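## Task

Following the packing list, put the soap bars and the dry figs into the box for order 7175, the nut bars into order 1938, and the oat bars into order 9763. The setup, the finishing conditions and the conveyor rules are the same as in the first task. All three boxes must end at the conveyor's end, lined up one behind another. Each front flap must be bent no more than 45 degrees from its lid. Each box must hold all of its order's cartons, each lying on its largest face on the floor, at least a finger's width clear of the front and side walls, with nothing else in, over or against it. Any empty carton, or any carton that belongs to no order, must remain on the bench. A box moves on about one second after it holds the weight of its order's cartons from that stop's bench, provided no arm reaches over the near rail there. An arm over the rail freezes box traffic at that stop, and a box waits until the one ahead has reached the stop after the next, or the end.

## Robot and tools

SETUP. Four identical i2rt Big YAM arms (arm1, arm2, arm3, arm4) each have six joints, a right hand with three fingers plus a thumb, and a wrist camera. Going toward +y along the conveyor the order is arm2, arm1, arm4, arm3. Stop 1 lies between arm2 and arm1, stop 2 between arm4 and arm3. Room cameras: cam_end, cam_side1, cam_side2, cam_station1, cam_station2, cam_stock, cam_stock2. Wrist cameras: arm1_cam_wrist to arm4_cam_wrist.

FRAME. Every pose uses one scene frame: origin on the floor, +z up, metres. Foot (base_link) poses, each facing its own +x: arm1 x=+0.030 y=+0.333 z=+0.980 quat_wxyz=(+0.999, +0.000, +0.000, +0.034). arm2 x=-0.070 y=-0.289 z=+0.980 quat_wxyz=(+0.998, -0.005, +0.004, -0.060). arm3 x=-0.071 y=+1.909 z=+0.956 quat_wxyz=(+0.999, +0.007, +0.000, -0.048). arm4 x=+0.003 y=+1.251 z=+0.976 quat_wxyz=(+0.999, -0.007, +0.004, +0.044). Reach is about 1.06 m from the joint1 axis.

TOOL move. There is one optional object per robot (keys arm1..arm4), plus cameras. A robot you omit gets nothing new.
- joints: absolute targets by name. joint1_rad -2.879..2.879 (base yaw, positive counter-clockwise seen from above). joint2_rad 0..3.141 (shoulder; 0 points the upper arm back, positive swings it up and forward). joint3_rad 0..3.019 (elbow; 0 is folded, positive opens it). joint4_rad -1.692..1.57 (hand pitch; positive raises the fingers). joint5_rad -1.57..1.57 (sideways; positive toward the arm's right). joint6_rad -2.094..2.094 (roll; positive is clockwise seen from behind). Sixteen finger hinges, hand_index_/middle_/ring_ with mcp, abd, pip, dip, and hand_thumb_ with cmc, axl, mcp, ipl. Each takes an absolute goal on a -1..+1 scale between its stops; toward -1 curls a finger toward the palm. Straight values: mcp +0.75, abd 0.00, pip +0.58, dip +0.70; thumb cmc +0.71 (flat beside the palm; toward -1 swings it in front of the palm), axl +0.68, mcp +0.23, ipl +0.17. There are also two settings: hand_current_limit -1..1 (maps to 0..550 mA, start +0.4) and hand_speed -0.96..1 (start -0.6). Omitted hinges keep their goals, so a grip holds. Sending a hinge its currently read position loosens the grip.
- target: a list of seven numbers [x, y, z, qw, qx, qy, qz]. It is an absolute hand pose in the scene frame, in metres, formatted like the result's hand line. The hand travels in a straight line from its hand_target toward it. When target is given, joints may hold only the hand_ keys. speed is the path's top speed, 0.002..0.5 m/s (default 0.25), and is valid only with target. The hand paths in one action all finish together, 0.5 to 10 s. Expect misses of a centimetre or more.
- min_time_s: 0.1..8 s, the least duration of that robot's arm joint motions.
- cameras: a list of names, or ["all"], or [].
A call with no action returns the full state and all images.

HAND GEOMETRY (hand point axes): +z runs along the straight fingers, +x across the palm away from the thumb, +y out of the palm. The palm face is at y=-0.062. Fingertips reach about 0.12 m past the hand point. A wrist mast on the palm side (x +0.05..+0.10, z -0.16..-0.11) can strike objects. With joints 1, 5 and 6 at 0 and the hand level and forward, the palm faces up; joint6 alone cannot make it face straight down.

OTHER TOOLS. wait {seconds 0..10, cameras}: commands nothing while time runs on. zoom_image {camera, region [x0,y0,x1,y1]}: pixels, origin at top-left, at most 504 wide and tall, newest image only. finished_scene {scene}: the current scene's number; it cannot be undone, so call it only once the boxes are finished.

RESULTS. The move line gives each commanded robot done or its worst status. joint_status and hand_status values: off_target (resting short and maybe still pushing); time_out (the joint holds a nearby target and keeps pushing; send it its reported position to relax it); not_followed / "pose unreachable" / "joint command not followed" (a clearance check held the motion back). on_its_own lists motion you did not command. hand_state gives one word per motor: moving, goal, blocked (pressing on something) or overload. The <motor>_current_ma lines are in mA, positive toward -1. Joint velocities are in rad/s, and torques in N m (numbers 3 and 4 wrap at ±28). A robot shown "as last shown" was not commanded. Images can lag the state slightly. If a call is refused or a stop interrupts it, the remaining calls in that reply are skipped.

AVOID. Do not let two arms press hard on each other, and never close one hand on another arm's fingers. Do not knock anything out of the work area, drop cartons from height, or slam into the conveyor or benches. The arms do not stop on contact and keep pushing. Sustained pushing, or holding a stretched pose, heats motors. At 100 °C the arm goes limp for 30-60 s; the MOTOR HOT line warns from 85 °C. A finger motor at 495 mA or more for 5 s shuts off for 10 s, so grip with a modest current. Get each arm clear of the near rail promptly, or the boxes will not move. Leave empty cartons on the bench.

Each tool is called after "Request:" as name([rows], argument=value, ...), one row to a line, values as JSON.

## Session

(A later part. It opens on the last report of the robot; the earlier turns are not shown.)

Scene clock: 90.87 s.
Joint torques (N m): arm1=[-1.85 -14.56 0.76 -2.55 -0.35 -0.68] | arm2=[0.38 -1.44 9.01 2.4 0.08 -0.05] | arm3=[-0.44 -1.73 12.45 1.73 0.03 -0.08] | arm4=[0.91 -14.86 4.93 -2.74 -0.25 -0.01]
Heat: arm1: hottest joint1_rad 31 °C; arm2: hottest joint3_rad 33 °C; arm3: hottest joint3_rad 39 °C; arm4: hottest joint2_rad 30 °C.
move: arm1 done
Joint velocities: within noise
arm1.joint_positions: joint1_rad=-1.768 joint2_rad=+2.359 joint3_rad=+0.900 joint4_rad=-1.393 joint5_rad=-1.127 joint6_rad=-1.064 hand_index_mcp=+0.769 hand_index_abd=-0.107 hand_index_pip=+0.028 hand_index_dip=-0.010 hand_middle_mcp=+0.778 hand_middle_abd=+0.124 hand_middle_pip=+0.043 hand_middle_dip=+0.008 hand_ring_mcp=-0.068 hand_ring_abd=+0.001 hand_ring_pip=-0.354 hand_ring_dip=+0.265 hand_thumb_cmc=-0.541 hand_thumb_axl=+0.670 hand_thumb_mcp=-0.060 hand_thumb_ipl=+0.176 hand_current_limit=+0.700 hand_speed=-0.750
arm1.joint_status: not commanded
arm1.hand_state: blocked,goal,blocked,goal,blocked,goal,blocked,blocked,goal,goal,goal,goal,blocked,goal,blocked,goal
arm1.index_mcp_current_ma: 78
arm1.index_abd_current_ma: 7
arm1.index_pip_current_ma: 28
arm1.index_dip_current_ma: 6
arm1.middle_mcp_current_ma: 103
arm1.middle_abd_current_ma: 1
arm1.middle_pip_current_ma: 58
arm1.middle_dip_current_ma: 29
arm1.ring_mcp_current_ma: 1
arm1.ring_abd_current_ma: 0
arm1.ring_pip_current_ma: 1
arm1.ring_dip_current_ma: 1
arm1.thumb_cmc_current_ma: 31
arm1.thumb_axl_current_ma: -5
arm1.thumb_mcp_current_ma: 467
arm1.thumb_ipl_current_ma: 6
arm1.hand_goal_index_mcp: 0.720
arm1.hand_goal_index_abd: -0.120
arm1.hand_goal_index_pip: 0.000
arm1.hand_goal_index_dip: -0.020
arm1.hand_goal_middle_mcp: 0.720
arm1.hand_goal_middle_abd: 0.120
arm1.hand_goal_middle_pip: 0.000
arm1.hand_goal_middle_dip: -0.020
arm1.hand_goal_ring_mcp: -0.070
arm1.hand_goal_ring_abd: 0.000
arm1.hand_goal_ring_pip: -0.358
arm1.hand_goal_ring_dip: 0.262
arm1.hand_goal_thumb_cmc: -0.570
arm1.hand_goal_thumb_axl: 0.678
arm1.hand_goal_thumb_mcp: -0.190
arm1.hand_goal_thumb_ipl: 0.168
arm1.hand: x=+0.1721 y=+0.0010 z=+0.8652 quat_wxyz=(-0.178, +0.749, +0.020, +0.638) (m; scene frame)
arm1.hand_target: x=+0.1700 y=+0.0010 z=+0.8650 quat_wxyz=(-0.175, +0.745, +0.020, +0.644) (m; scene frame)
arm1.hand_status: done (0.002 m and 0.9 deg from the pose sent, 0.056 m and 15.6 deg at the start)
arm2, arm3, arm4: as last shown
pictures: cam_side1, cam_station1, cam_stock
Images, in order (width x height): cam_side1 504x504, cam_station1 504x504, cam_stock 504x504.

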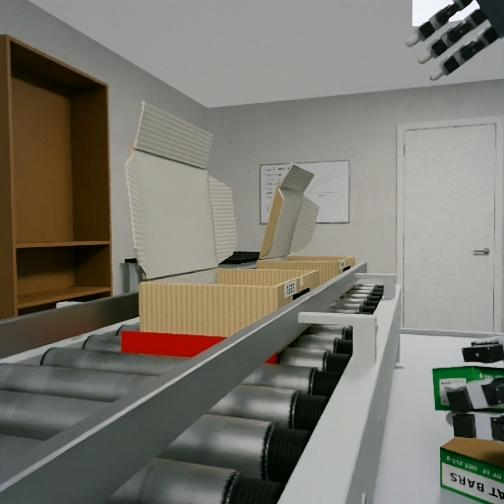

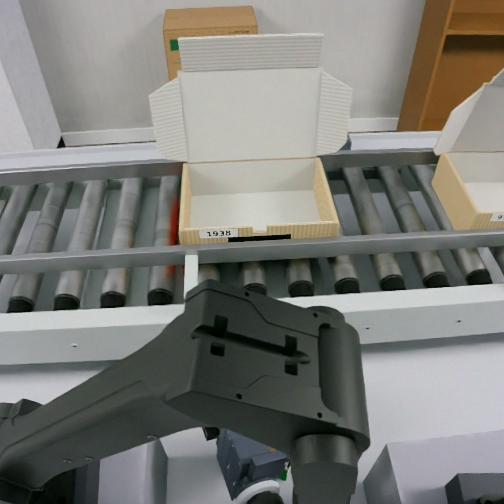

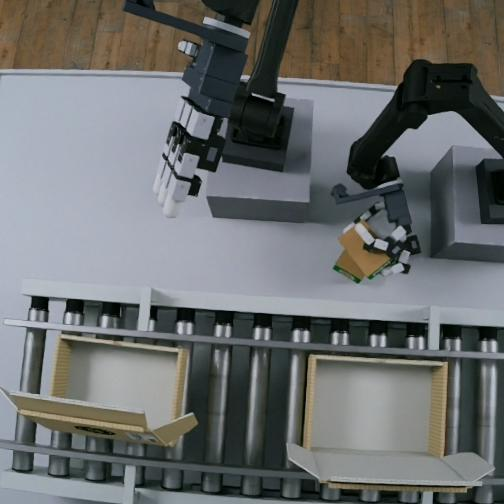

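Request:
move(arm1={"target":[0.161,-0.012,0.830,-0.1750,0.7445,0.0202,0.6440],"speed":0.06}, cameras=["cam_side1","cam_stock"])

Request:
zoom_image(camera="cam_side1", region=[424, 360, 504, 504])

Request:
zoom_image(camera="cam_stock", region=[310, 200, 430, 300])

Scene clock: 95.00 s.
Joint torques (N m): arm1=[-1.85 -15.62 0.59 -2.33 -0.33 -0.67] | arm2=[0.67 -1.14 8.92 2.43 0.1 -0.03] | arm3=[-0.79 -1.85 12.36 1.63 0.08 -0.08] | arm4=[0.85 -15.03 4.92 -2.73 -0.25 0]
Heat: arm1: hottest joint1_rad 31 °C; arm2: hottest joint3_rad 33 °C; arm3: hottest joint3_rad 39 °C; arm4: hottest joint2_rad 30 °C.
move: arm1 done
Joint velocities: within noise
arm1.joint_positions: joint1_rad=-1.791 joint2_rad=+2.467 joint3_rad=+0.989 joint4_rad=-1.393 joint5_rad=-1.106 joint6_rad=-1.077 hand_index_mcp=+0.769 hand_index_abd=-0.107 hand_index_pip=+0.028 hand_index_dip=-0.010 hand_middle_mcp=+0.778 hand_middle_abd=+0.124 hand_middle_pip=+0.043 hand_middle_dip=+0.008 hand_ring_mcp=-0.068 hand_ring_abd=+0.001 hand_ring_pip=-0.354 hand_ring_dip=+0.265 hand_thumb_cmc=-0.541 hand_thumb_axl=+0.670 hand_thumb_mcp=-0.060 hand_thumb_ipl=+0.176 hand_current_limit=+0.700 hand_speed=-0.750
arm1.joint_status: not commanded
arm1.hand_state: blocked,goal,blocked,goal,blocked,goal,blocked,blocked,goal,goal,goal,goal,blocked,goal,blocked,goal
arm1.index_mcp_current_ma: 78
arm1.index_abd_current_ma: 7
arm1.index_pip_current_ma: 28
arm1.index_dip_current_ma: 6
arm1.middle_mcp_current_ma: 103
arm1.middle_abd_current_ma: 1
arm1.middle_pip_current_ma: 58
arm1.middle_dip_current_ma: 29
arm1.ring_mcp_current_ma: 1
arm1.ring_abd_current_ma: 0
arm1.ring_pip_current_ma: 1
arm1.ring_dip_current_ma: 1
arm1.thumb_cmc_current_ma: 31
arm1.thumb_axl_current_ma: -5
arm1.thumb_mcp_current_ma: 468
arm1.thumb_ipl_current_ma: 6
arm1.hand_goal_index_mcp: 0.720
arm1.hand_goal_index_abd: -0.120
arm1.hand_goal_index_pip: 0.000
arm1.hand_goal_index_dip: -0.020
arm1.hand_goal_middle_mcp: 0.720
arm1.hand_goal_middle_abd: 0.120
arm1.hand_goal_middle_pip: 0.000
arm1.hand_goal_middle_dip: -0.020
arm1.hand_goal_ring_mcp: -0.070
arm1.hand_goal_ring_abd: 0.000
arm1.hand_goal_ring_pip: -0.358
arm1.hand_goal_ring_dip: 0.262
arm1.hand_goal_thumb_cmc: -0.570
arm1.hand_goal_thumb_axl: 0.678
arm1.hand_goal_thumb_mcp: -0.190
arm1.hand_goal_thumb_ipl: 0.168
arm1.hand: x=+0.1629 y=-0.0120 z=+0.8305 quat_wxyz=(-0.180, +0.748, +0.018, +0.638) (m; scene frame)
arm1.hand_target: x=+0.1610 y=-0.0120 z=+0.8301 quat_wxyz=(-0.175, +0.745, +0.020, +0.644) (m; scene frame)
arm1.hand_status: done (0.002 m and 1.0 deg from the pose sent, 0.039 m and 0.9 deg at the start)
arm2, arm3: as last shown
arm4.joint_positions: joint1_rad=+1.030 joint2_rad=+2.231 joint3_rad=+1.334 joint4_rad=-1.680 joint5_rad=-0.290 joint6_rad=+0.171 hand_index_mcp=+0.855 hand_index_abd=+0.000 hand_index_pip=-0.355 hand_index_dip=+0.265 hand_middle_mcp=+0.855 hand_middle_abd=+0.000 hand_middle_pip=-0.356 hand_middle_dip=+0.266 hand_ring_mcp=+0.973 hand_ring_abd=+0.000 hand_ring_pip=+0.896 hand_ring_dip=+0.897 hand_thumb_cmc=-0.568 hand_thumb_axl=+0.677 hand_thumb_mcp=+0.078 hand_thumb_ipl=+0.168 hand_current_limit=+0.700 hand_speed=-0.750
arm4.joint_status: not commanded
arm4.hand_state: goal,goal,goal,goal,goal,goal,goal,goal,goal,goal,goal,goal,goal,goal,goal,goal
arm4.index_mcp_current_ma: -18
arm4.index_abd_current_ma: 1
arm4.index_pip_current_ma: 8
arm4.index_dip_current_ma: 9
arm4.middle_mcp_current_ma: -18
arm4.middle_abd_current_ma: 1
arm4.middle_pip_current_ma: 7
arm4.middle_dip_current_ma: 12
arm4.ring_mcp_current_ma: -25
arm4.ring_abd_current_ma: 1
arm4.ring_pip_current_ma: -12
arm4.ring_dip_current_ma: -8
arm4.thumb_cmc_current_ma: 8
arm4.thumb_axl_current_ma: -2
arm4.thumb_mcp_current_ma: -10
arm4.thumb_ipl_current_ma: -1
arm4.hand_goal_index_mcp: 0.860
arm4.hand_goal_index_abd: 0.000
arm4.hand_goal_index_pip: -0.358
arm4.hand_goal_index_dip: 0.262
arm4.hand_goal_middle_mcp: 0.860
arm4.hand_goal_middle_abd: 0.000
arm4.hand_goal_middle_pip: -0.358
arm4.hand_goal_middle_dip: 0.262
arm4.hand_goal_ring_mcp: 0.980
arm4.hand_goal_ring_abd: 0.000
arm4.hand_goal_ring_pip: 0.900
arm4.hand_goal_ring_dip: 0.900
arm4.hand_goal_thumb_cmc: -0.570
arm4.hand_goal_thumb_axl: 0.678
arm4.hand_goal_thumb_mcp: 0.080
arm4.hand_goal_thumb_ipl: 0.168
arm4.hand: x=+0.1548 y=+1.5941 z=+0.8572 quat_wxyz=(-0.193, +0.332, +0.799, -0.462) (m; scene frame)
arm4.hand_target: x=+0.1498 y=+1.5964 z=+0.8497 quat_wxyz=(-0.195, +0.324, +0.796, -0.472) (m; scene frame)
arm4.hand_status: not commanded
pictures: cam_side1, cam_stock
Images, in order (width x height): cam_side1 504x504, cam_stock 504x504.

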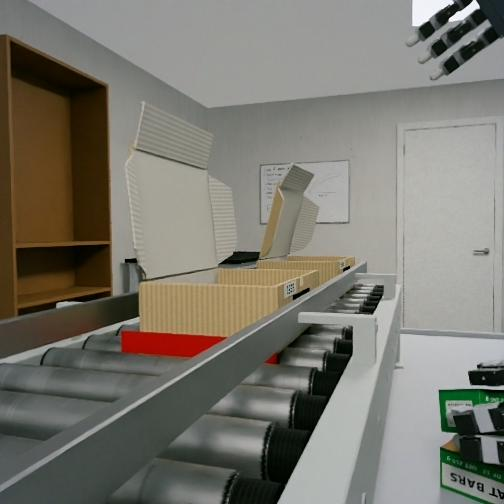

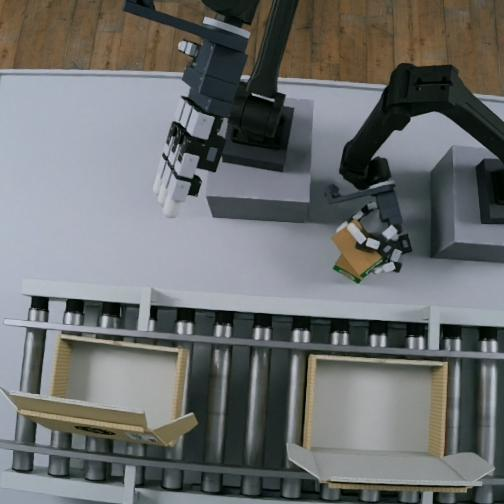

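Scaled by 3.500 from the camera's 504x504 image, which has a finer 720x720 frame.

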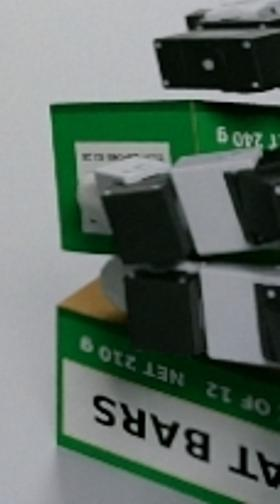

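Scaled by 4.200 from the camera's 504x504 image, which has a finer 720x720 frame.

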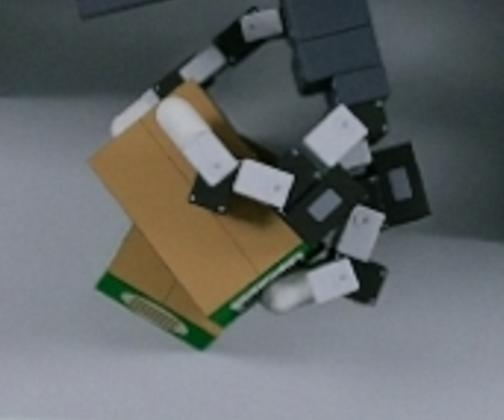

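Request:
move(arm1={"target":[0.161,-0.012,0.807,-0.1750,0.7445,0.0202,0.6440],"speed":0.03}, cameras=["cam_side1","cam_stock"])

Request:
zoom_image(camera="cam_side1", region=[424, 360, 504, 504])

Request:
zoom_image(camera="cam_stock", region=[310, 200, 430, 300])

Scene clock: 96.53 s.
Joint torques (N m): arm1=[-1.73 -15.33 0.4 -1.37 -0.3 -0.51] | arm2=[0.44 -1.26 9.05 2.29 0.08 -0.03] | arm3=[-0.15 -2.02 12.46 1.65 0.03 -0.03] | arm4=[0.97 -14.86 4.89 -2.71 -0.25 -0.01]
Heat: arm1: hottest joint1_rad 31 °C; arm2: hottest joint3_rad 33 °C; arm3: hottest joint3_rad 39 °C; arm4: hottest joint2_rad 30 °C.
move: arm1 done
Joint velocities: within noise
arm1.joint_positions: joint1_rad=-1.791 joint2_rad=+2.525 joint3_rad=+1.025 joint4_rad=-1.390 joint5_rad=-1.106 joint6_rad=-1.095 hand_index_mcp=+0.769 hand_index_abd=-0.103 hand_index_pip=+0.028 hand_index_dip=-0.009 hand_middle_mcp=+0.778 hand_middle_abd=+0.121 hand_middle_pip=+0.043 hand_middle_dip=+0.008 hand_ring_mcp=-0.068 hand_ring_abd=+0.001 hand_ring_pip=-0.354 hand_ring_dip=+0.265 hand_thumb_cmc=-0.541 hand_thumb_axl=+0.670 hand_thumb_mcp=-0.064 hand_thumb_ipl=+0.179 hand_current_limit=+0.700 hand_speed=-0.750
arm1.joint_status: not commanded
arm1.hand_state: blocked,goal,blocked,goal,blocked,goal,blocked,blocked,goal,goal,goal,goal,blocked,goal,blocked,goal
arm1.index_mcp_current_ma: 78
arm1.index_abd_current_ma: 11
arm1.index_pip_current_ma: 28
arm1.index_dip_current_ma: 6
arm1.middle_mcp_current_ma: 103
arm1.middle_abd_current_ma: 0
arm1.middle_pip_current_ma: 58
arm1.middle_dip_current_ma: 29
arm1.ring_mcp_current_ma: 1
arm1.ring_abd_current_ma: 0
arm1.ring_pip_current_ma: 1
arm1.ring_dip_current_ma: 1
arm1.thumb_cmc_current_ma: 31
arm1.thumb_axl_current_ma: -5
arm1.thumb_mcp_current_ma: 467
arm1.thumb_ipl_current_ma: 10
arm1.hand_goal_index_mcp: 0.720
arm1.hand_goal_index_abd: -0.120
arm1.hand_goal_index_pip: 0.000
arm1.hand_goal_index_dip: -0.020
arm1.hand_goal_middle_mcp: 0.720
arm1.hand_goal_middle_abd: 0.120
arm1.hand_goal_middle_pip: 0.000
arm1.hand_goal_middle_dip: -0.020
arm1.hand_goal_ring_mcp: -0.070
arm1.hand_goal_ring_abd: 0.000
arm1.hand_goal_ring_pip: -0.358
arm1.hand_goal_ring_dip: 0.262
arm1.hand_goal_thumb_cmc: -0.570
arm1.hand_goal_thumb_axl: 0.678
arm1.hand_goal_thumb_mcp: -0.190
arm1.hand_goal_thumb_ipl: 0.168
arm1.hand: x=+0.1634 y=-0.0123 z=+0.8125 quat_wxyz=(-0.182, +0.745, +0.019, +0.641) (m; scene frame)
arm1.hand_target: x=+0.1611 y=-0.0120 z=+0.8071 quat_wxyz=(-0.175, +0.745, +0.020, +0.644) (m; scene frame)
arm1.hand_status: done (0.006 m and 0.8 deg from the pose sent, 0.023 m and 1.0 deg at the start)
arm2, arm4: as last shown
arm3.joint_positions: joint1_rad=+0.273 joint2_rad=+0.833 joint3_rad=+1.000 joint4_rad=-1.428 joint5_rad=-0.004 joint6_rad=+0.007 hand_index_mcp=+0.860 hand_index_abd=+0.001 hand_index_pip=-0.355 hand_index_dip=+0.265 hand_middle_mcp=+0.860 hand_middle_abd=+0.001 hand_middle_pip=-0.355 hand_middle_dip=+0.265 hand_ring_mcp=+0.974 hand_ring_abd=+0.001 hand_ring_pip=+0.897 hand_ring_dip=+0.897 hand_thumb_cmc=-0.568 hand_thumb_axl=+0.677 hand_thumb_mcp=+0.078 hand_thumb_ipl=+0.168 hand_current_limit=+0.700 hand_speed=-0.750
arm3.joint_status: not commanded
arm3.hand_state: goal,goal,goal,goal,goal,goal,goal,goal,goal,goal,goal,goal,goal,goal,goal,goal
arm3.index_mcp_current_ma: 0
arm3.index_abd_current_ma: 0
arm3.index_pip_current_ma: 2
arm3.index_dip_current_ma: 2
arm3.middle_mcp_current_ma: 0
arm3.middle_abd_current_ma: 0
arm3.middle_pip_current_ma: 2
arm3.middle_dip_current_ma: 2
arm3.ring_mcp_current_ma: -6
arm3.ring_abd_current_ma: 0
arm3.ring_pip_current_ma: -2
arm3.ring_dip_current_ma: -2
arm3.thumb_cmc_current_ma: 1
arm3.thumb_axl_current_ma: 0
arm3.thumb_mcp_current_ma: -2
arm3.thumb_ipl_current_ma: 0
arm3.hand_goal_index_mcp: 0.860
arm3.hand_goal_index_abd: 0.000
arm3.hand_goal_index_pip: -0.358
arm3.hand_goal_index_dip: 0.262
arm3.hand_goal_middle_mcp: 0.860
arm3.hand_goal_middle_abd: 0.000
arm3.hand_goal_middle_pip: -0.358
arm3.hand_goal_middle_dip: 0.262
arm3.hand_goal_ring_mcp: 0.980
arm3.hand_goal_ring_abd: 0.000
arm3.hand_goal_ring_pip: 0.900
arm3.hand_goal_ring_dip: 0.900
arm3.hand_goal_thumb_cmc: -0.570
arm3.hand_goal_thumb_axl: 0.678
arm3.hand_goal_thumb_mcp: 0.080
arm3.hand_goal_thumb_ipl: 0.168
arm3.hand: x=+0.2775 y=+1.9435 z=+1.2663 quat_wxyz=(+0.093, +0.637, +0.755, +0.125) (m; scene frame)
arm3.hand_target: x=+0.2848 y=+1.9476 z=+1.2983 quat_wxyz=(+0.117, +0.628, +0.755, +0.152) (m; scene frame)
arm3.hand_status: not commanded
pictures: cam_side1, cam_stock
Images, in order (width x height): cam_side1 504x504, cam_stock 504x504.

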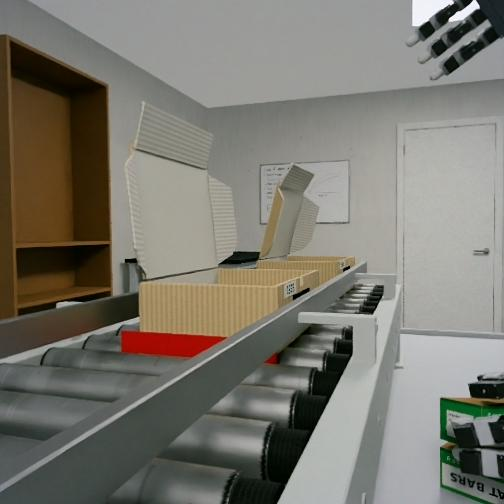

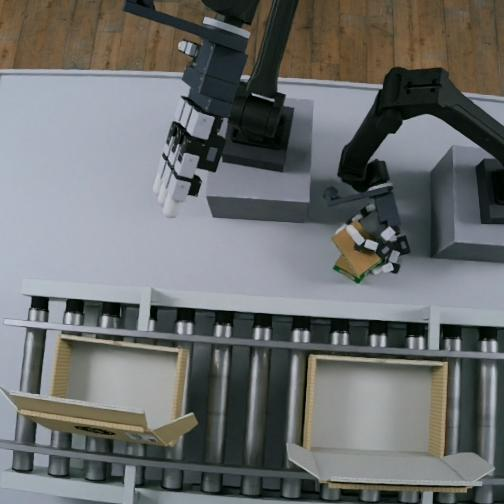

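Scaled by 3.500 from the camera's 504x504 image, which has a finer 720x720 frame.

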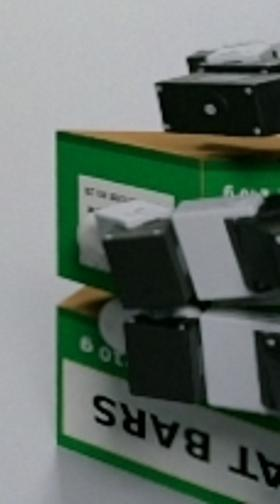

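Scaled by 4.200 from the camera's 504x504 image, which has a finer 720x720 frame.

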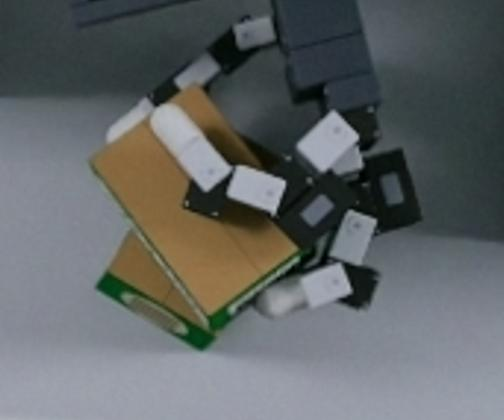

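Request:
move(arm1={"joints":{"hand_index_mcp":0.79,"hand_middle_mcp":0.79,"hand_thumb_mcp":-0.03}}, cameras=["cam_side1","cam_stock"])

Request:
zoom_image(camera="cam_side1", region=[424, 360, 504, 504])

Request:
zoom_image(camera="cam_stock", region=[310, 200, 430, 300])

Scene clock: 97.93 s.
Joint torques (N m): arm1=[-1.67 -15.33 0.36 -1.37 -0.31 -0.5] | arm2=[0.32 -1.38 9.05 2.39 0.07 -0.03] | arm3=[-0.15 -2.14 12.45 1.5 0.02 -0.07] | arm4=[0.85 -14.86 4.94 -2.71 -0.25 -0.01]
Heat: arm1: hottest joint1_rad 31 °C; arm2: hottest joint3_rad 33 °C; arm3: hottest joint3_rad 39 °C; arm4: hottest joint2_rad 30 °C.
move: arm1 done
Joint velocities: within noise
arm1.joint_positions: joint1_rad=-1.791 joint2_rad=+2.526 joint3_rad=+1.026 joint4_rad=-1.390 joint5_rad=-1.106 joint6_rad=-1.096 hand_index_mcp=+0.792 hand_index_abd=-0.103 hand_index_pip=+0.006 hand_index_dip=-0.013 hand_middle_mcp=+0.800 hand_middle_abd=+0.122 hand_middle_pip=+0.016 hand_middle_dip=-0.010 hand_ring_mcp=-0.068 hand_ring_abd=+0.001 hand_ring_pip=-0.354 hand_ring_dip=+0.265 hand_thumb_cmc=-0.547 hand_thumb_axl=+0.678 hand_thumb_mcp=-0.028 hand_thumb_ipl=+0.170 hand_current_limit=+0.700 hand_speed=-0.750
arm1.joint_status: all done
arm1.hand_state: goal,goal,goal,goal,goal,goal,goal,goal,goal,goal,goal,goal,blocked,goal,goal,goal
arm1.index_mcp_current_ma: 0
arm1.index_abd_current_ma: 11
arm1.index_pip_current_ma: 2
arm1.index_dip_current_ma: 3
arm1.middle_mcp_current_ma: 6
arm1.middle_abd_current_ma: 0
arm1.middle_pip_current_ma: 11
arm1.middle_dip_current_ma: 5
arm1.ring_mcp_current_ma: 1
arm1.ring_abd_current_ma: 0
arm1.ring_pip_current_ma: 1
arm1.ring_dip_current_ma: 1
arm1.thumb_cmc_current_ma: 21
arm1.thumb_axl_current_ma: 0
arm1.thumb_mcp_current_ma: 0
arm1.thumb_ipl_current_ma: 1
arm1.hand_goal_index_mcp: 0.790
arm1.hand_goal_index_abd: -0.120
arm1.hand_goal_index_pip: 0.000
arm1.hand_goal_index_dip: -0.020
arm1.hand_goal_middle_mcp: 0.790
arm1.hand_goal_middle_abd: 0.120
arm1.hand_goal_middle_pip: 0.000
arm1.hand_goal_middle_dip: -0.020
arm1.hand_goal_ring_mcp: -0.070
arm1.hand_goal_ring_abd: 0.000
arm1.hand_goal_ring_pip: -0.358
arm1.hand_goal_ring_dip: 0.262
arm1.hand_goal_thumb_cmc: -0.570
arm1.hand_goal_thumb_axl: 0.678
arm1.hand_goal_thumb_mcp: -0.030
arm1.hand_goal_thumb_ipl: 0.168
arm1.hand: x=+0.1632 y=-0.0128 z=+0.8123 quat_wxyz=(-0.181, +0.745, +0.019, +0.641) (m; scene frame)
arm1.hand_target: x=+0.1611 y=-0.0118 z=+0.8071 quat_wxyz=(-0.175, +0.745, +0.020, +0.644) (m; scene frame)
arm1.hand_status: not commanded
arm2.joint_positions: joint1_rad=-0.124 joint2_rad=+0.644 joint3_rad=+1.406 joint4_rad=-1.239 joint5_rad=+0.070 joint6_rad=+1.094 hand_index_mcp=+0.755 hand_index_abd=+0.000 hand_index_pip=+0.577 hand_index_dip=+0.696 hand_middle_mcp=+0.755 hand_middle_abd=+0.000 hand_middle_pip=+0.577 hand_middle_dip=+0.696 hand_ring_mcp=+0.755 hand_ring_abd=+0.000 hand_ring_pip=+0.577 hand_ring_dip=+0.696 hand_thumb_cmc=+0.715 hand_thumb_axl=+0.677 hand_thumb_mcp=+0.226 hand_thumb_ipl=+0.168 hand_current_limit=+0.400 hand_speed=-0.600
arm2.joint_status: not commanded
arm2.hand_state: goal,goal,overload,goal,goal,goal,goal,goal,goal,goal,goal,goal,goal,goal,goal,goal
arm2.index_mcp_current_ma: 0
arm2.index_abd_current_ma: 0
arm2.index_pip_current_ma: 0
arm2.index_dip_current_ma: 0
arm2.middle_mcp_current_ma: 0
arm2.middle_abd_current_ma: 0
arm2.middle_pip_current_ma: 0
arm2.middle_dip_current_ma: 0
arm2.ring_mcp_current_ma: 0
arm2.ring_abd_current_ma: 0
arm2.ring_pip_current_ma: 0
arm2.ring_dip_current_ma: 0
arm2.thumb_cmc_current_ma: 0
arm2.thumb_axl_current_ma: 0
arm2.thumb_mcp_current_ma: 0
arm2.thumb_ipl_current_ma: 0
arm2.hand_goal_index_mcp: 0.754
arm2.hand_goal_index_abd: 0.000
arm2.hand_goal_index_pip: 0.576
arm2.hand_goal_index_dip: 0.696
arm2.hand_goal_middle_mcp: 0.754
arm2.hand_goal_middle_abd: 0.000
arm2.hand_goal_middle_pip: 0.576
arm2.hand_goal_middle_dip: 0.696
arm2.hand_goal_ring_mcp: 0.754
arm2.hand_goal_ring_abd: 0.000
arm2.hand_goal_ring_pip: 0.576
arm2.hand_goal_ring_dip: 0.696
arm2.hand_goal_thumb_cmc: 0.714
arm2.hand_goal_thumb_axl: 0.678
arm2.hand_goal_thumb_mcp: 0.226
arm2.hand_goal_thumb_ipl: 0.168
arm2.hand: x=+0.1623 y=-0.4413 z=+1.5615 quat_wxyz=(+0.215, +0.851, +0.084, +0.472) (m; scene frame)
arm2.hand_target: x=+0.1589 y=-0.4403 z=+1.5764 quat_wxyz=(+0.220, +0.842, +0.083, +0.486) (m; scene frame)
arm2.hand_status: not commanded
arm3, arm4: as last shown
pictures: cam_side1, cam_stock
Images, in order (width x height): cam_side1 504x504, cam_stock 504x504.

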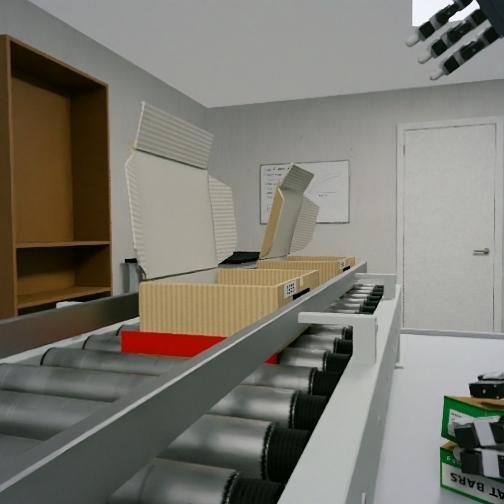

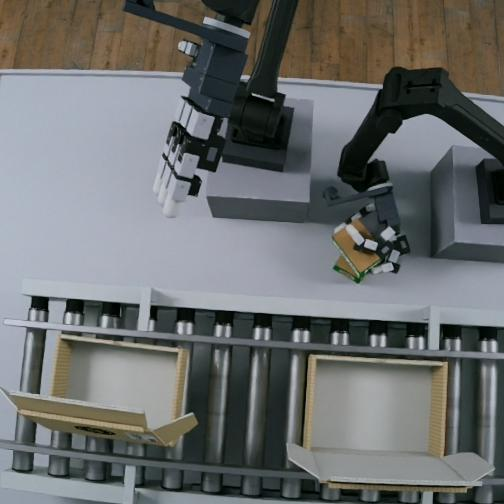

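Scaled by 3.500 from the camera's 504x504 image, which has a finer 720x720 frame.

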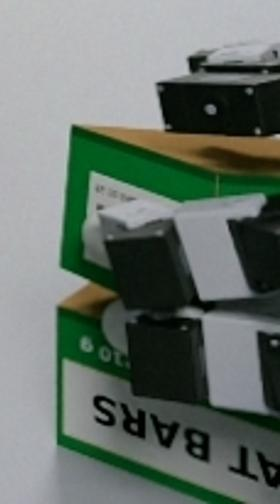

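Scaled by 4.200 from the camera's 504x504 image, which has a finer 720x720 frame.

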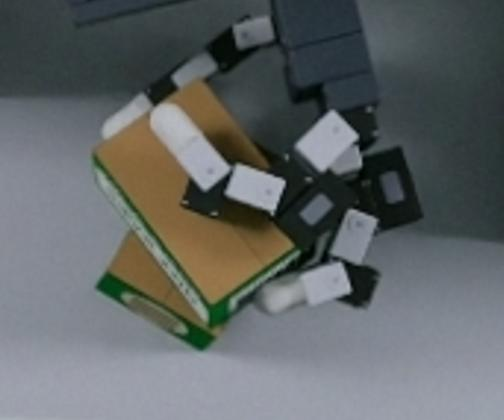

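Request:
move(arm1={"joints":{"hand_index_mcp":0.92,"hand_middle_mcp":0.88,"hand_thumb_mcp":0.06}}, cameras=["cam_side1","cam_stock"])

Request:
zoom_image(camera="cam_side1", region=[424, 360, 504, 504])

Request:
zoom_image(camera="cam_stock", region=[310, 200, 430, 300])

Scene clock: 98.97 s.
Joint torques (N m): arm1=[-1.73 -15.15 0.36 -1.47 -0.3 -0.42] | arm2=[0.38 -1.38 8.95 2.41 0.08 -0.03] | arm3=[-0.44 -1.79 12.52 1.74 0.07 -0.07] | arm4=[0.79 -14.92 4.92 -2.69 -0.26 0]
Heat: arm1: hottest joint1_rad 31 °C; arm2: hottest joint3_rad 33 °C; arm3: hottest joint3_rad 40 °C; arm4: hottest joint2_rad 30 °C.
move: arm1 done
Joint velocities: within noise
arm1.joint_positions: joint1_rad=-1.791 joint2_rad=+2.526 joint3_rad=+1.026 joint4_rad=-1.390 joint5_rad=-1.106 joint6_rad=-1.102 hand_index_mcp=+0.914 hand_index_abd=-0.109 hand_index_pip=+0.002 hand_index_dip=-0.017 hand_middle_mcp=+0.875 hand_middle_abd=+0.122 hand_middle_pip=+0.003 hand_middle_dip=-0.017 hand_ring_mcp=-0.068 hand_ring_abd=+0.001 hand_ring_pip=-0.354 hand_ring_dip=+0.265 hand_thumb_cmc=-0.552 hand_thumb_axl=+0.678 hand_thumb_mcp=+0.057 hand_thumb_ipl=+0.170 hand_current_limit=+0.700 hand_speed=-0.750
arm1.joint_status: all done
arm1.hand_state: goal,goal,goal,goal,goal,goal,goal,goal,goal,goal,goal,goal,goal,goal,goal,goal
arm1.index_mcp_current_ma: -3
arm1.index_abd_current_ma: 5
arm1.index_pip_current_ma: 0
arm1.index_dip_current_ma: 1
arm1.middle_mcp_current_ma: -2
arm1.middle_abd_current_ma: 0
arm1.middle_pip_current_ma: 1
arm1.middle_dip_current_ma: 1
arm1.ring_mcp_current_ma: 1
arm1.ring_abd_current_ma: 0
arm1.ring_pip_current_ma: 1
arm1.ring_dip_current_ma: 1
arm1.thumb_cmc_current_ma: 14
arm1.thumb_axl_current_ma: 0
arm1.thumb_mcp_current_ma: -1
arm1.thumb_ipl_current_ma: 1
arm1.hand_goal_index_mcp: 0.920
arm1.hand_goal_index_abd: -0.120
arm1.hand_goal_index_pip: 0.000
arm1.hand_goal_index_dip: -0.020
arm1.hand_goal_middle_mcp: 0.880
arm1.hand_goal_middle_abd: 0.120
arm1.hand_goal_middle_pip: 0.000
arm1.hand_goal_middle_dip: -0.020
arm1.hand_goal_ring_mcp: -0.070
arm1.hand_goal_ring_abd: 0.000
arm1.hand_goal_ring_pip: -0.358
arm1.hand_goal_ring_dip: 0.262
arm1.hand_goal_thumb_cmc: -0.570
arm1.hand_goal_thumb_axl: 0.678
arm1.hand_goal_thumb_mcp: 0.060
arm1.hand_goal_thumb_ipl: 0.168
arm1.hand: x=+0.1633 y=-0.0130 z=+0.8128 quat_wxyz=(-0.179, +0.745, +0.021, +0.642) (m; scene frame)
arm1.hand_target: x=+0.1611 y=-0.0118 z=+0.8071 quat_wxyz=(-0.175, +0.745, +0.020, +0.644) (m; scene frame)
arm1.hand_status: not commanded
arm2, arm3, arm4: as last shown
pictures: cam_side1, cam_stock
Images, in order (width x height): cam_side1 504x504, cam_stock 504x504.

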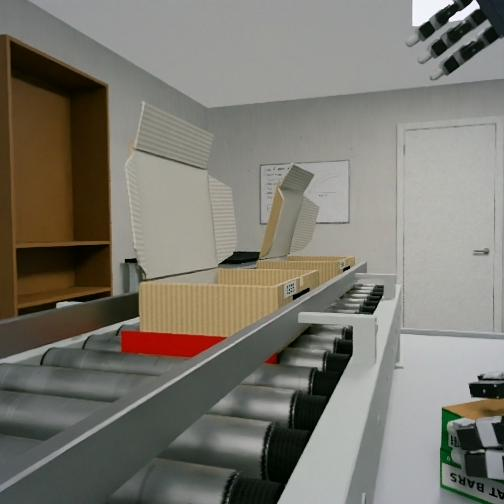

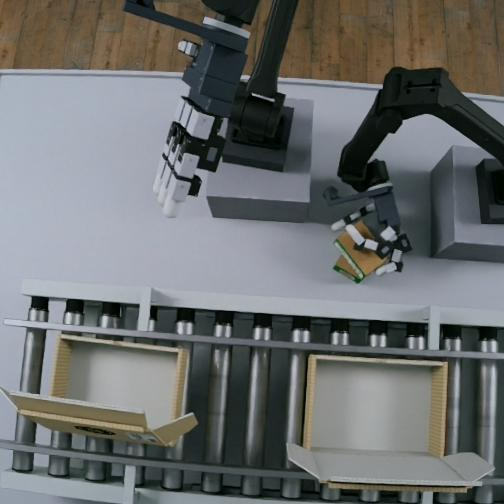

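Scaled by 3.500 from the camera's 504x504 image, which has a finer 720x720 frame.

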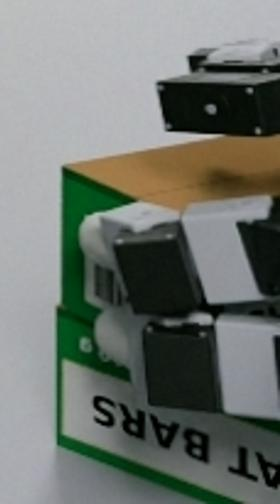

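Scaled by 4.200 from the camera's 504x504 image, which has a finer 720x720 frame.

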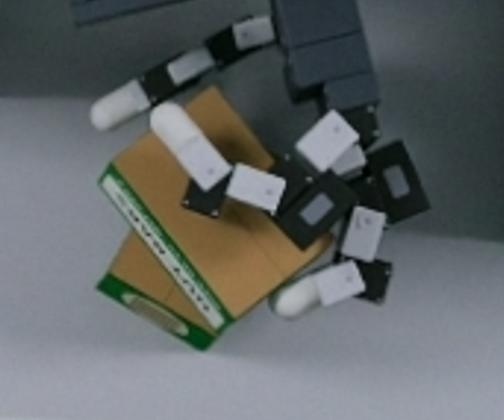

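Request:
move(arm1={"target":[0.158,-0.012,0.93,-0.1750,0.7445,0.0202,0.6440],"speed":0.08,"joints":{"hand_thumb_mcp":0.1}})

Request:
move(arm1={"target":[0.1635,-0.012,0.93,-0.4889,0.7674,-0.3498,0.2228],"speed":0.16}, cameras=["cam_side1","cam_stock","cam_station1"])

Request:
zoom_image(camera="cam_side1", region=[424, 360, 504, 504])

Request:
zoom_image(camera="cam_stock", region=[310, 200, 430, 300])

Request:
zoom_image(camera="cam_station1", region=[200, 330, 340, 500])

Scene clock: 102.00 s.
Joint torques (N m): arm1=[-1.85 -15.68 0.87 -2.41 -0.15 -0.41] | arm2=[0.26 -1.26 9.01 2.41 0.08 -0.02] | arm3=[0.21 -2.08 12.56 1.68 0.05 -0.05] | arm4=[0.73 -14.8 4.92 -2.74 -0.26 0]
Heat: arm1: hottest joint1_rad 31 °C; arm2: hottest joint3_rad 33 °C; arm3: hottest joint3_rad 40 °C; arm4: hottest joint2_rad 31 °C.
move: arm1 done
Joint velocities: within noise
arm1.joint_positions: joint1_rad=-1.799 joint2_rad=+2.197 joint3_rad=+0.888 joint4_rad=-1.569 joint5_rad=-1.100 joint6_rad=-1.108 hand_index_mcp=+0.914 hand_index_abd=-0.109 hand_index_pip=+0.002 hand_index_dip=-0.017 hand_middle_mcp=+0.875 hand_middle_abd=+0.122 hand_middle_pip=+0.003 hand_middle_dip=-0.017 hand_ring_mcp=-0.068 hand_ring_abd=+0.001 hand_ring_pip=-0.354 hand_ring_dip=+0.265 hand_thumb_cmc=-0.553 hand_thumb_axl=+0.678 hand_thumb_mcp=+0.097 hand_thumb_ipl=+0.170 hand_current_limit=+0.700 hand_speed=-0.750
arm1.joint_status: all done
arm1.hand_state: goal,goal,goal,goal,goal,goal,goal,goal,goal,goal,goal,goal,goal,goal,goal,goal
arm1.index_mcp_current_ma: -3
arm1.index_abd_current_ma: 5
arm1.index_pip_current_ma: 0
arm1.index_dip_current_ma: 1
arm1.middle_mcp_current_ma: -2
arm1.middle_abd_current_ma: 0
arm1.middle_pip_current_ma: 1
arm1.middle_dip_current_ma: 1
arm1.ring_mcp_current_ma: 1
arm1.ring_abd_current_ma: 0
arm1.ring_pip_current_ma: 1
arm1.ring_dip_current_ma: 1
arm1.thumb_cmc_current_ma: 13
arm1.thumb_axl_current_ma: 0
arm1.thumb_mcp_current_ma: -1
arm1.thumb_ipl_current_ma: 1
arm1.hand_goal_index_mcp: 0.920
arm1.hand_goal_index_abd: -0.120
arm1.hand_goal_index_pip: 0.000
arm1.hand_goal_index_dip: -0.020
arm1.hand_goal_middle_mcp: 0.880
arm1.hand_goal_middle_abd: 0.120
arm1.hand_goal_middle_pip: 0.000
arm1.hand_goal_middle_dip: -0.020
arm1.hand_goal_ring_mcp: -0.070
arm1.hand_goal_ring_abd: 0.000
arm1.hand_goal_ring_pip: -0.358
arm1.hand_goal_ring_dip: 0.262
arm1.hand_goal_thumb_cmc: -0.570
arm1.hand_goal_thumb_axl: 0.678
arm1.hand_goal_thumb_mcp: 0.100
arm1.hand_goal_thumb_ipl: 0.168
arm1.hand: x=+0.1605 y=-0.0146 z=+0.9279 quat_wxyz=(-0.172, +0.747, +0.026, +0.641) (m; scene frame)
arm1.hand_target: x=+0.1580 y=-0.0121 z=+0.9300 quat_wxyz=(-0.175, +0.745, +0.020, +0.644) (m; scene frame)
arm1.hand_status: done (0.004 m and 0.8 deg from the pose sent, 0.117 m and 0.5 deg at the start)
arm2, arm3, arm4: as last shown
pictures: none

Scene clock: 106.97 s.
Joint torques (N m): arm1=[-0.15 -15.68 5.91 -2.19 -0.4 0] | arm2=[0.38 -1.26 9.02 2.37 0.08 -0.03] | arm3=[-0.62 -1.61 12.66 1.55 0.08 -0.09] | arm4=[0.91 -14.86 4.93 -2.74 -0.25 -0.01]
Heat: arm1: hottest joint1_rad 31 °C; arm2: hottest joint3_rad 33 °C; arm3: hottest joint3_rad 40 °C; arm4: hottest joint2_rad 31 °C.
move: arm1 done
Joint velocities: within noise
arm1.joint_positions: joint1_rad=-1.519 joint2_rad=+2.011 joint3_rad=+1.149 joint4_rad=-1.562 joint5_rad=-0.859 joint6_rad=+0.556 hand_index_mcp=+0.914 hand_index_abd=-0.116 hand_index_pip=+0.001 hand_index_dip=-0.017 hand_middle_mcp=+0.874 hand_middle_abd=+0.122 hand_middle_pip=+0.002 hand_middle_dip=-0.017 hand_ring_mcp=-0.068 hand_ring_abd=+0.001 hand_ring_pip=-0.354 hand_ring_dip=+0.265 hand_thumb_cmc=-0.568 hand_thumb_axl=+0.678 hand_thumb_mcp=+0.097 hand_thumb_ipl=+0.170 hand_current_limit=+0.700 hand_speed=-0.750
arm1.joint_status: not commanded
arm1.hand_state: goal,goal,goal,goal,goal,goal,goal,goal,goal,goal,goal,goal,goal,goal,goal,goal
arm1.index_mcp_current_ma: -3
arm1.index_abd_current_ma: 1
arm1.index_pip_current_ma: 0
arm1.index_dip_current_ma: 1
arm1.middle_mcp_current_ma: -3
arm1.middle_abd_current_ma: 0
arm1.middle_pip_current_ma: 0
arm1.middle_dip_current_ma: 1
arm1.ring_mcp_current_ma: 1
arm1.ring_abd_current_ma: 0
arm1.ring_pip_current_ma: 1
arm1.ring_dip_current_ma: 1
arm1.thumb_cmc_current_ma: 1
arm1.thumb_axl_current_ma: 0
arm1.thumb_mcp_current_ma: -1
arm1.thumb_ipl_current_ma: 1
arm1.hand_goal_index_mcp: 0.920
arm1.hand_goal_index_abd: -0.120
arm1.hand_goal_index_pip: 0.000
arm1.hand_goal_index_dip: -0.020
arm1.hand_goal_middle_mcp: 0.880
arm1.hand_goal_middle_abd: 0.120
arm1.hand_goal_middle_pip: 0.000
arm1.hand_goal_middle_dip: -0.020
arm1.hand_goal_ring_mcp: -0.070
arm1.hand_goal_ring_abd: 0.000
arm1.hand_goal_ring_pip: -0.358
arm1.hand_goal_ring_dip: 0.262
arm1.hand_goal_thumb_cmc: -0.570
arm1.hand_goal_thumb_axl: 0.678
arm1.hand_goal_thumb_mcp: 0.100
arm1.hand_goal_thumb_ipl: 0.168
arm1.hand: x=+0.1611 y=-0.0092 z=+0.9336 quat_wxyz=(-0.481, +0.771, -0.347, +0.232) (m; scene frame)
arm1.hand_target: x=+0.1635 y=-0.0119 z=+0.9300 quat_wxyz=(-0.488, +0.768, -0.350, +0.223) (m; scene frame)
arm1.hand_status: done (0.005 m and 1.5 deg from the pose sent, 0.004 m and 75.3 deg at the start)
arm2, arm3, arm4: as last shown
pictures: cam_side1, cam_station1, cam_stock
Images, in order (width x height): cam_side1 504x504, cam_station1 504x504, cam_stock 504x504.

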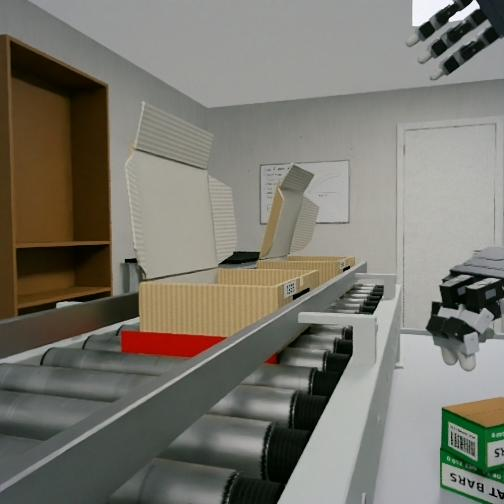

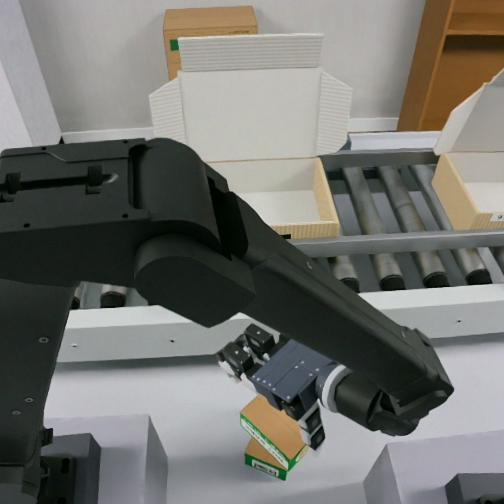

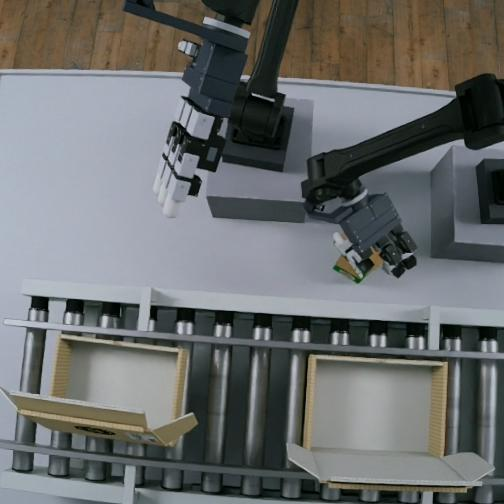

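Scaled by 3.500 from the camera's 504x504 image, which has a finer 720x720 frame.

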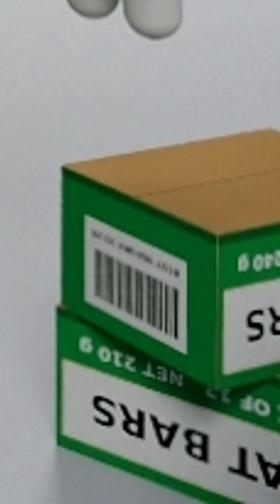

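Scaled by 4.200 from the camera's 504x504 image, which has a finer 720x720 frame.

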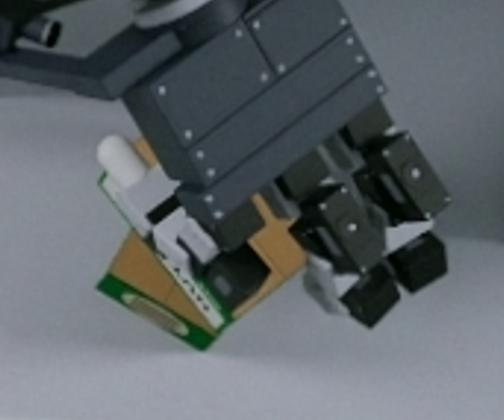

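Scaled by 2.965 from the camera's 504x504 image, which has a finer 720x720 frame.

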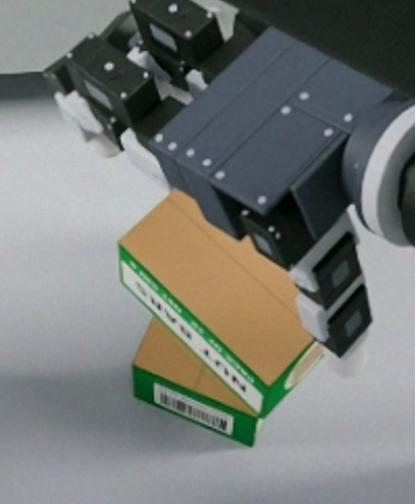

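Request:
move(arm1={"target":[0.174,-0.012,0.868,-0.4889,0.7674,-0.3498,0.2228],"speed":0.06,"joints":{"hand_index_mcp":0.90,"hand_middle_mcp":0.90,"hand_index_abd":-0.08,"hand_middle_abd":0.08}}, cameras=["cam_side1","cam_stock","cam_station1"])

Request:
zoom_image(camera="cam_side1", region=[424, 360, 504, 504])

Request:
zoom_image(camera="cam_stock", region=[310, 200, 430, 300])

Request:
zoom_image(camera="cam_station1", region=[200, 330, 340, 500])

Scene clock: 109.37 s.
Joint torques (N m): arm1=[0.15 -16.44 5 -1.16 -0.66 0.03] | arm2=[0.32 -1.26 9.06 2.4 0.08 -0.03] | arm3=[-0.56 -1.61 12.64 1.68 0.03 -0.07] | arm4=[0.91 -14.8 4.9 -2.74 -0.26 -0.01]
Heat: arm1: hottest joint1_rad 31 °C; arm2: hottest joint3_rad 33 °C; arm3: hottest joint3_rad 40 °C; arm4: hottest joint2_rad 31 °C.
move: arm1 off_target
Joint velocities: within noise
arm1.joint_positions: joint1_rad=-1.496 joint2_rad=+2.145 joint3_rad=+1.161 joint4_rad=-1.450 joint5_rad=-0.871 joint6_rad=+0.579 hand_index_mcp=+0.893 hand_index_abd=-0.083 hand_index_pip=+0.001 hand_index_dip=-0.017 hand_middle_mcp=+0.881 hand_middle_abd=+0.083 hand_middle_pip=+0.002 hand_middle_dip=-0.017 hand_ring_mcp=-0.068 hand_ring_abd=+0.001 hand_ring_pip=-0.354 hand_ring_dip=+0.265 hand_thumb_cmc=-0.568 hand_thumb_axl=+0.678 hand_thumb_mcp=+0.097 hand_thumb_ipl=+0.170 hand_current_limit=+0.700 hand_speed=-0.750
arm1.joint_status: all done
arm1.hand_state: goal,goal,goal,goal,goal,goal,goal,goal,goal,goal,goal,goal,goal,goal,goal,goal
arm1.index_mcp_current_ma: -3
arm1.index_abd_current_ma: -1
arm1.index_pip_current_ma: 0
arm1.index_dip_current_ma: 1
arm1.middle_mcp_current_ma: -17
arm1.middle_abd_current_ma: 1
arm1.middle_pip_current_ma: 0
arm1.middle_dip_current_ma: 1
arm1.ring_mcp_current_ma: 1
arm1.ring_abd_current_ma: 0
arm1.ring_pip_current_ma: 1
arm1.ring_dip_current_ma: 1
arm1.thumb_cmc_current_ma: 0
arm1.thumb_axl_current_ma: 0
arm1.thumb_mcp_current_ma: -1
arm1.thumb_ipl_current_ma: 1
arm1.hand_goal_index_mcp: 0.900
arm1.hand_goal_index_abd: -0.080
arm1.hand_goal_index_pip: 0.000
arm1.hand_goal_index_dip: -0.020
arm1.hand_goal_middle_mcp: 0.900
arm1.hand_goal_middle_abd: 0.080
arm1.hand_goal_middle_pip: 0.000
arm1.hand_goal_middle_dip: -0.020
arm1.hand_goal_ring_mcp: -0.070
arm1.hand_goal_ring_abd: 0.000
arm1.hand_goal_ring_pip: -0.358
arm1.hand_goal_ring_dip: 0.262
arm1.hand_goal_thumb_cmc: -0.570
arm1.hand_goal_thumb_axl: 0.678
arm1.hand_goal_thumb_mcp: 0.100
arm1.hand_goal_thumb_ipl: 0.168
arm1.hand: x=+0.1699 y=-0.0059 z=+0.8758 quat_wxyz=(-0.490, +0.766, -0.351, +0.225) (m; scene frame)
arm1.hand_target: x=+0.1739 y=-0.0117 z=+0.8681 quat_wxyz=(-0.489, +0.767, -0.350, +0.223) (m; scene frame)
arm1.hand_status: off_target (0.011 m and 0.3 deg from the pose sent, 0.067 m and 1.5 deg at the start)
arm2, arm3, arm4: as last shown
pictures: cam_side1, cam_station1, cam_stock
Images, in order (width x height): cam_side1 504x504, cam_station1 504x504, cam_stock 504x504.

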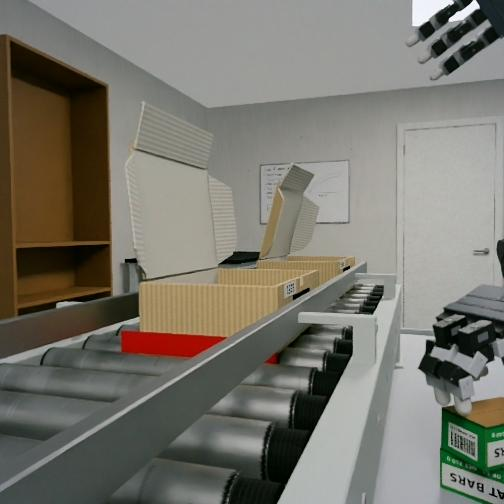

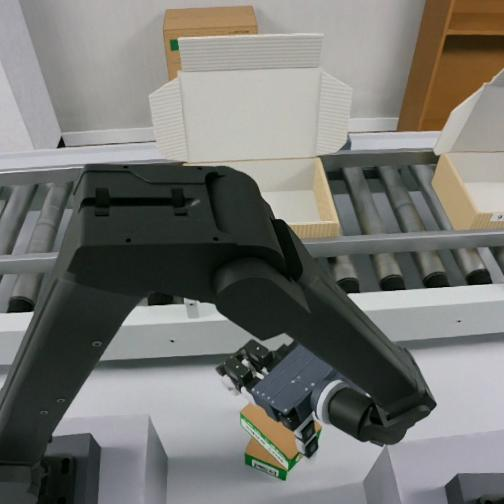

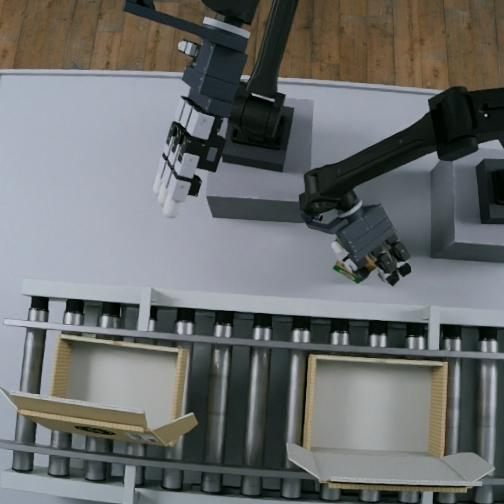

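Scaled by 3.500 from the camera's 504x504 image, which has a finer 720x720 frame.

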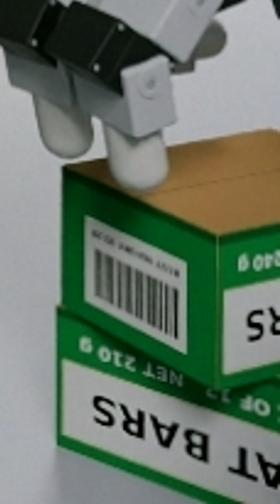

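Scaled by 4.200 from the camera's 504x504 image, which has a finer 720x720 frame.

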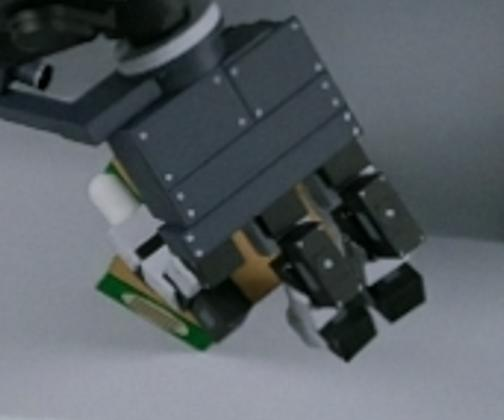

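Scaled by 2.965 from the camera's 504x504 image, which has a finer 720x720 frame.

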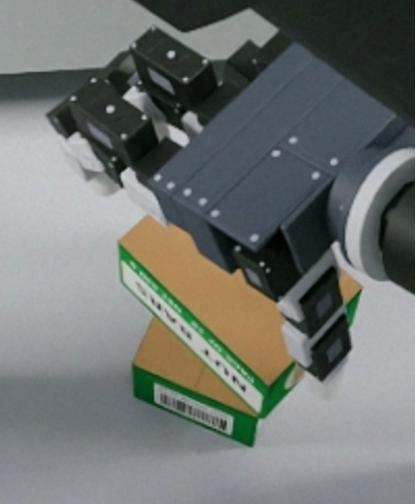

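Request:
move(arm1={"target":[0.165,0.004,0.873,-0.4889,0.7674,-0.3498,0.2228],"speed":0.05}, cameras=["cam_side1","cam_stock","cam_station1"])

Request:
zoom_image(camera="cam_side1", region=[424, 360, 504, 504])

Request:
zoom_image(camera="cam_station1", region=[200, 330, 340, 500])

Scene clock: 111.40 s.
Joint torques (N m): arm1=[-1.61 -18.73 2.91 -1.07 -0.4 -0.15] | arm2=[0.62 -1.26 8.95 2.33 0.07 -0.04] | arm3=[-0.26 -1.96 12.57 1.63 0.11 -0.09] | arm4=[0.91 -14.86 4.92 -2.73 -0.26 -0.01]
Heat: arm1: hottest joint1_rad 31 °C; arm2: hottest joint3_rad 33 °C; arm3: hottest joint3_rad 40 °C; arm4: hottest joint2_rad 31 °C.
move: arm1 done
Joint velocities: within noise
arm1.joint_positions: joint1_rad=-1.496 joint2_rad=+2.139 joint3_rad=+1.134 joint4_rad=-1.442 joint5_rad=-0.865 joint6_rad=+0.580 hand_index_mcp=+0.893 hand_index_abd=-0.083 hand_index_pip=+0.001 hand_index_dip=-0.017 hand_middle_mcp=+0.881 hand_middle_abd=+0.083 hand_middle_pip=+0.002 hand_middle_dip=-0.017 hand_ring_mcp=-0.068 hand_ring_abd=+0.001 hand_ring_pip=-0.354 hand_ring_dip=+0.265 hand_thumb_cmc=-0.568 hand_thumb_axl=+0.678 hand_thumb_mcp=+0.097 hand_thumb_ipl=+0.170 hand_current_limit=+0.700 hand_speed=-0.750
arm1.joint_status: not commanded
arm1.hand_state: goal,goal,goal,goal,goal,goal,goal,goal,goal,goal,goal,goal,goal,goal,goal,goal
arm1.index_mcp_current_ma: -3
arm1.index_abd_current_ma: -1
arm1.index_pip_current_ma: 0
arm1.index_dip_current_ma: 1
arm1.middle_mcp_current_ma: -17
arm1.middle_abd_current_ma: 0
arm1.middle_pip_current_ma: 0
arm1.middle_dip_current_ma: 1
arm1.ring_mcp_current_ma: 1
arm1.ring_abd_current_ma: 0
arm1.ring_pip_current_ma: 1
arm1.ring_dip_current_ma: 1
arm1.thumb_cmc_current_ma: 0
arm1.thumb_axl_current_ma: 0
arm1.thumb_mcp_current_ma: -1
arm1.thumb_ipl_current_ma: 1
arm1.hand_goal_index_mcp: 0.900
arm1.hand_goal_index_abd: -0.080
arm1.hand_goal_index_pip: 0.000
arm1.hand_goal_index_dip: -0.020
arm1.hand_goal_middle_mcp: 0.900
arm1.hand_goal_middle_abd: 0.080
arm1.hand_goal_middle_pip: 0.000
arm1.hand_goal_middle_dip: -0.020
arm1.hand_goal_ring_mcp: -0.070
arm1.hand_goal_ring_abd: 0.000
arm1.hand_goal_ring_pip: -0.358
arm1.hand_goal_ring_dip: 0.262
arm1.hand_goal_thumb_cmc: -0.570
arm1.hand_goal_thumb_axl: 0.678
arm1.hand_goal_thumb_mcp: 0.100
arm1.hand_goal_thumb_ipl: 0.168
arm1.hand: x=+0.1671 y=+0.0053 z=+0.8743 quat_wxyz=(-0.494, +0.764, -0.352, +0.219) (m; scene frame)
arm1.hand_target: x=+0.1650 y=+0.0040 z=+0.8730 quat_wxyz=(-0.489, +0.767, -0.350, +0.223) (m; scene frame)
arm1.hand_status: done (0.003 m and 0.9 deg from the pose sent, 0.012 m and 0.3 deg at the start)
arm2, arm3, arm4: as last shown
pictures: cam_side1, cam_station1, cam_stock
Images, in order (width x height): cam_side1 504x504, cam_station1 504x504, cam_stock 504x504.

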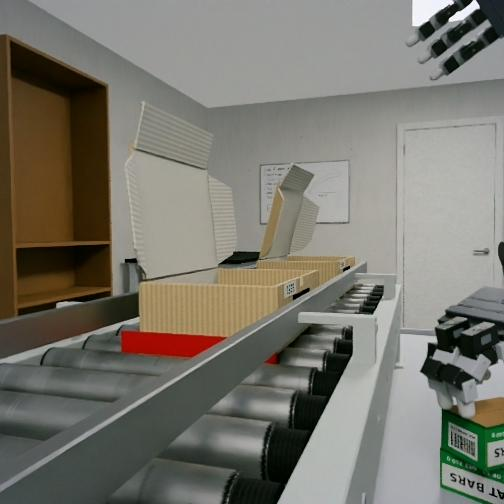

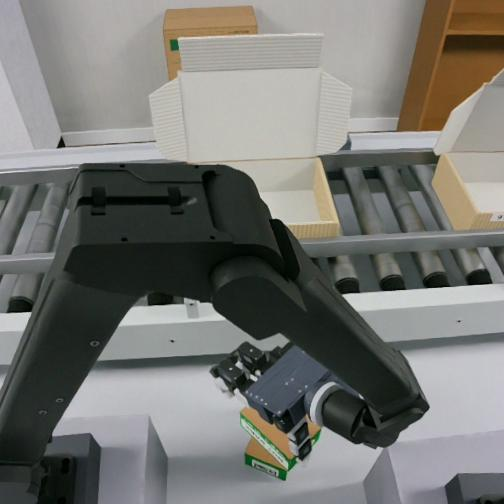

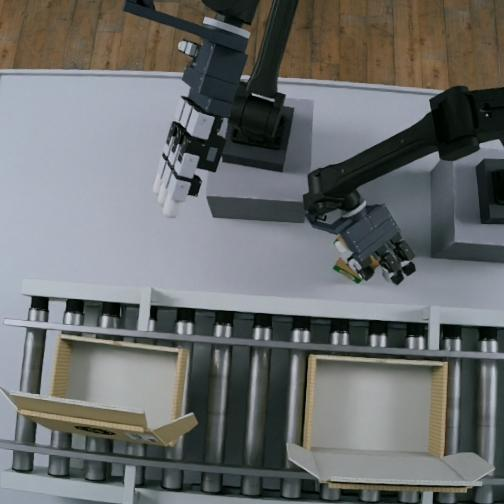

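Scaled by 3.500 from the camera's 504x504 image, which has a finer 720x720 frame.

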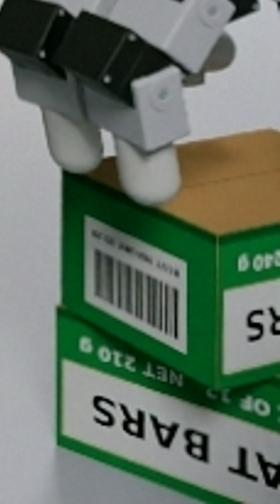

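Scaled by 2.965 from the camera's 504x504 image, which has a finer 720x720 frame.

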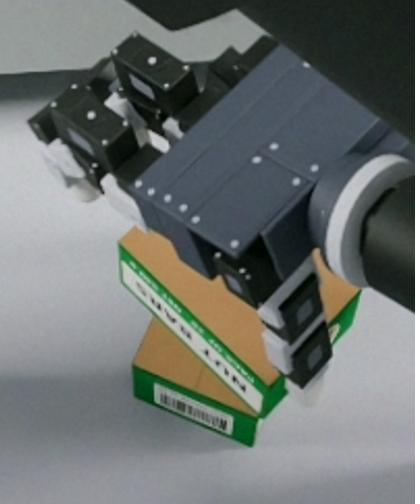

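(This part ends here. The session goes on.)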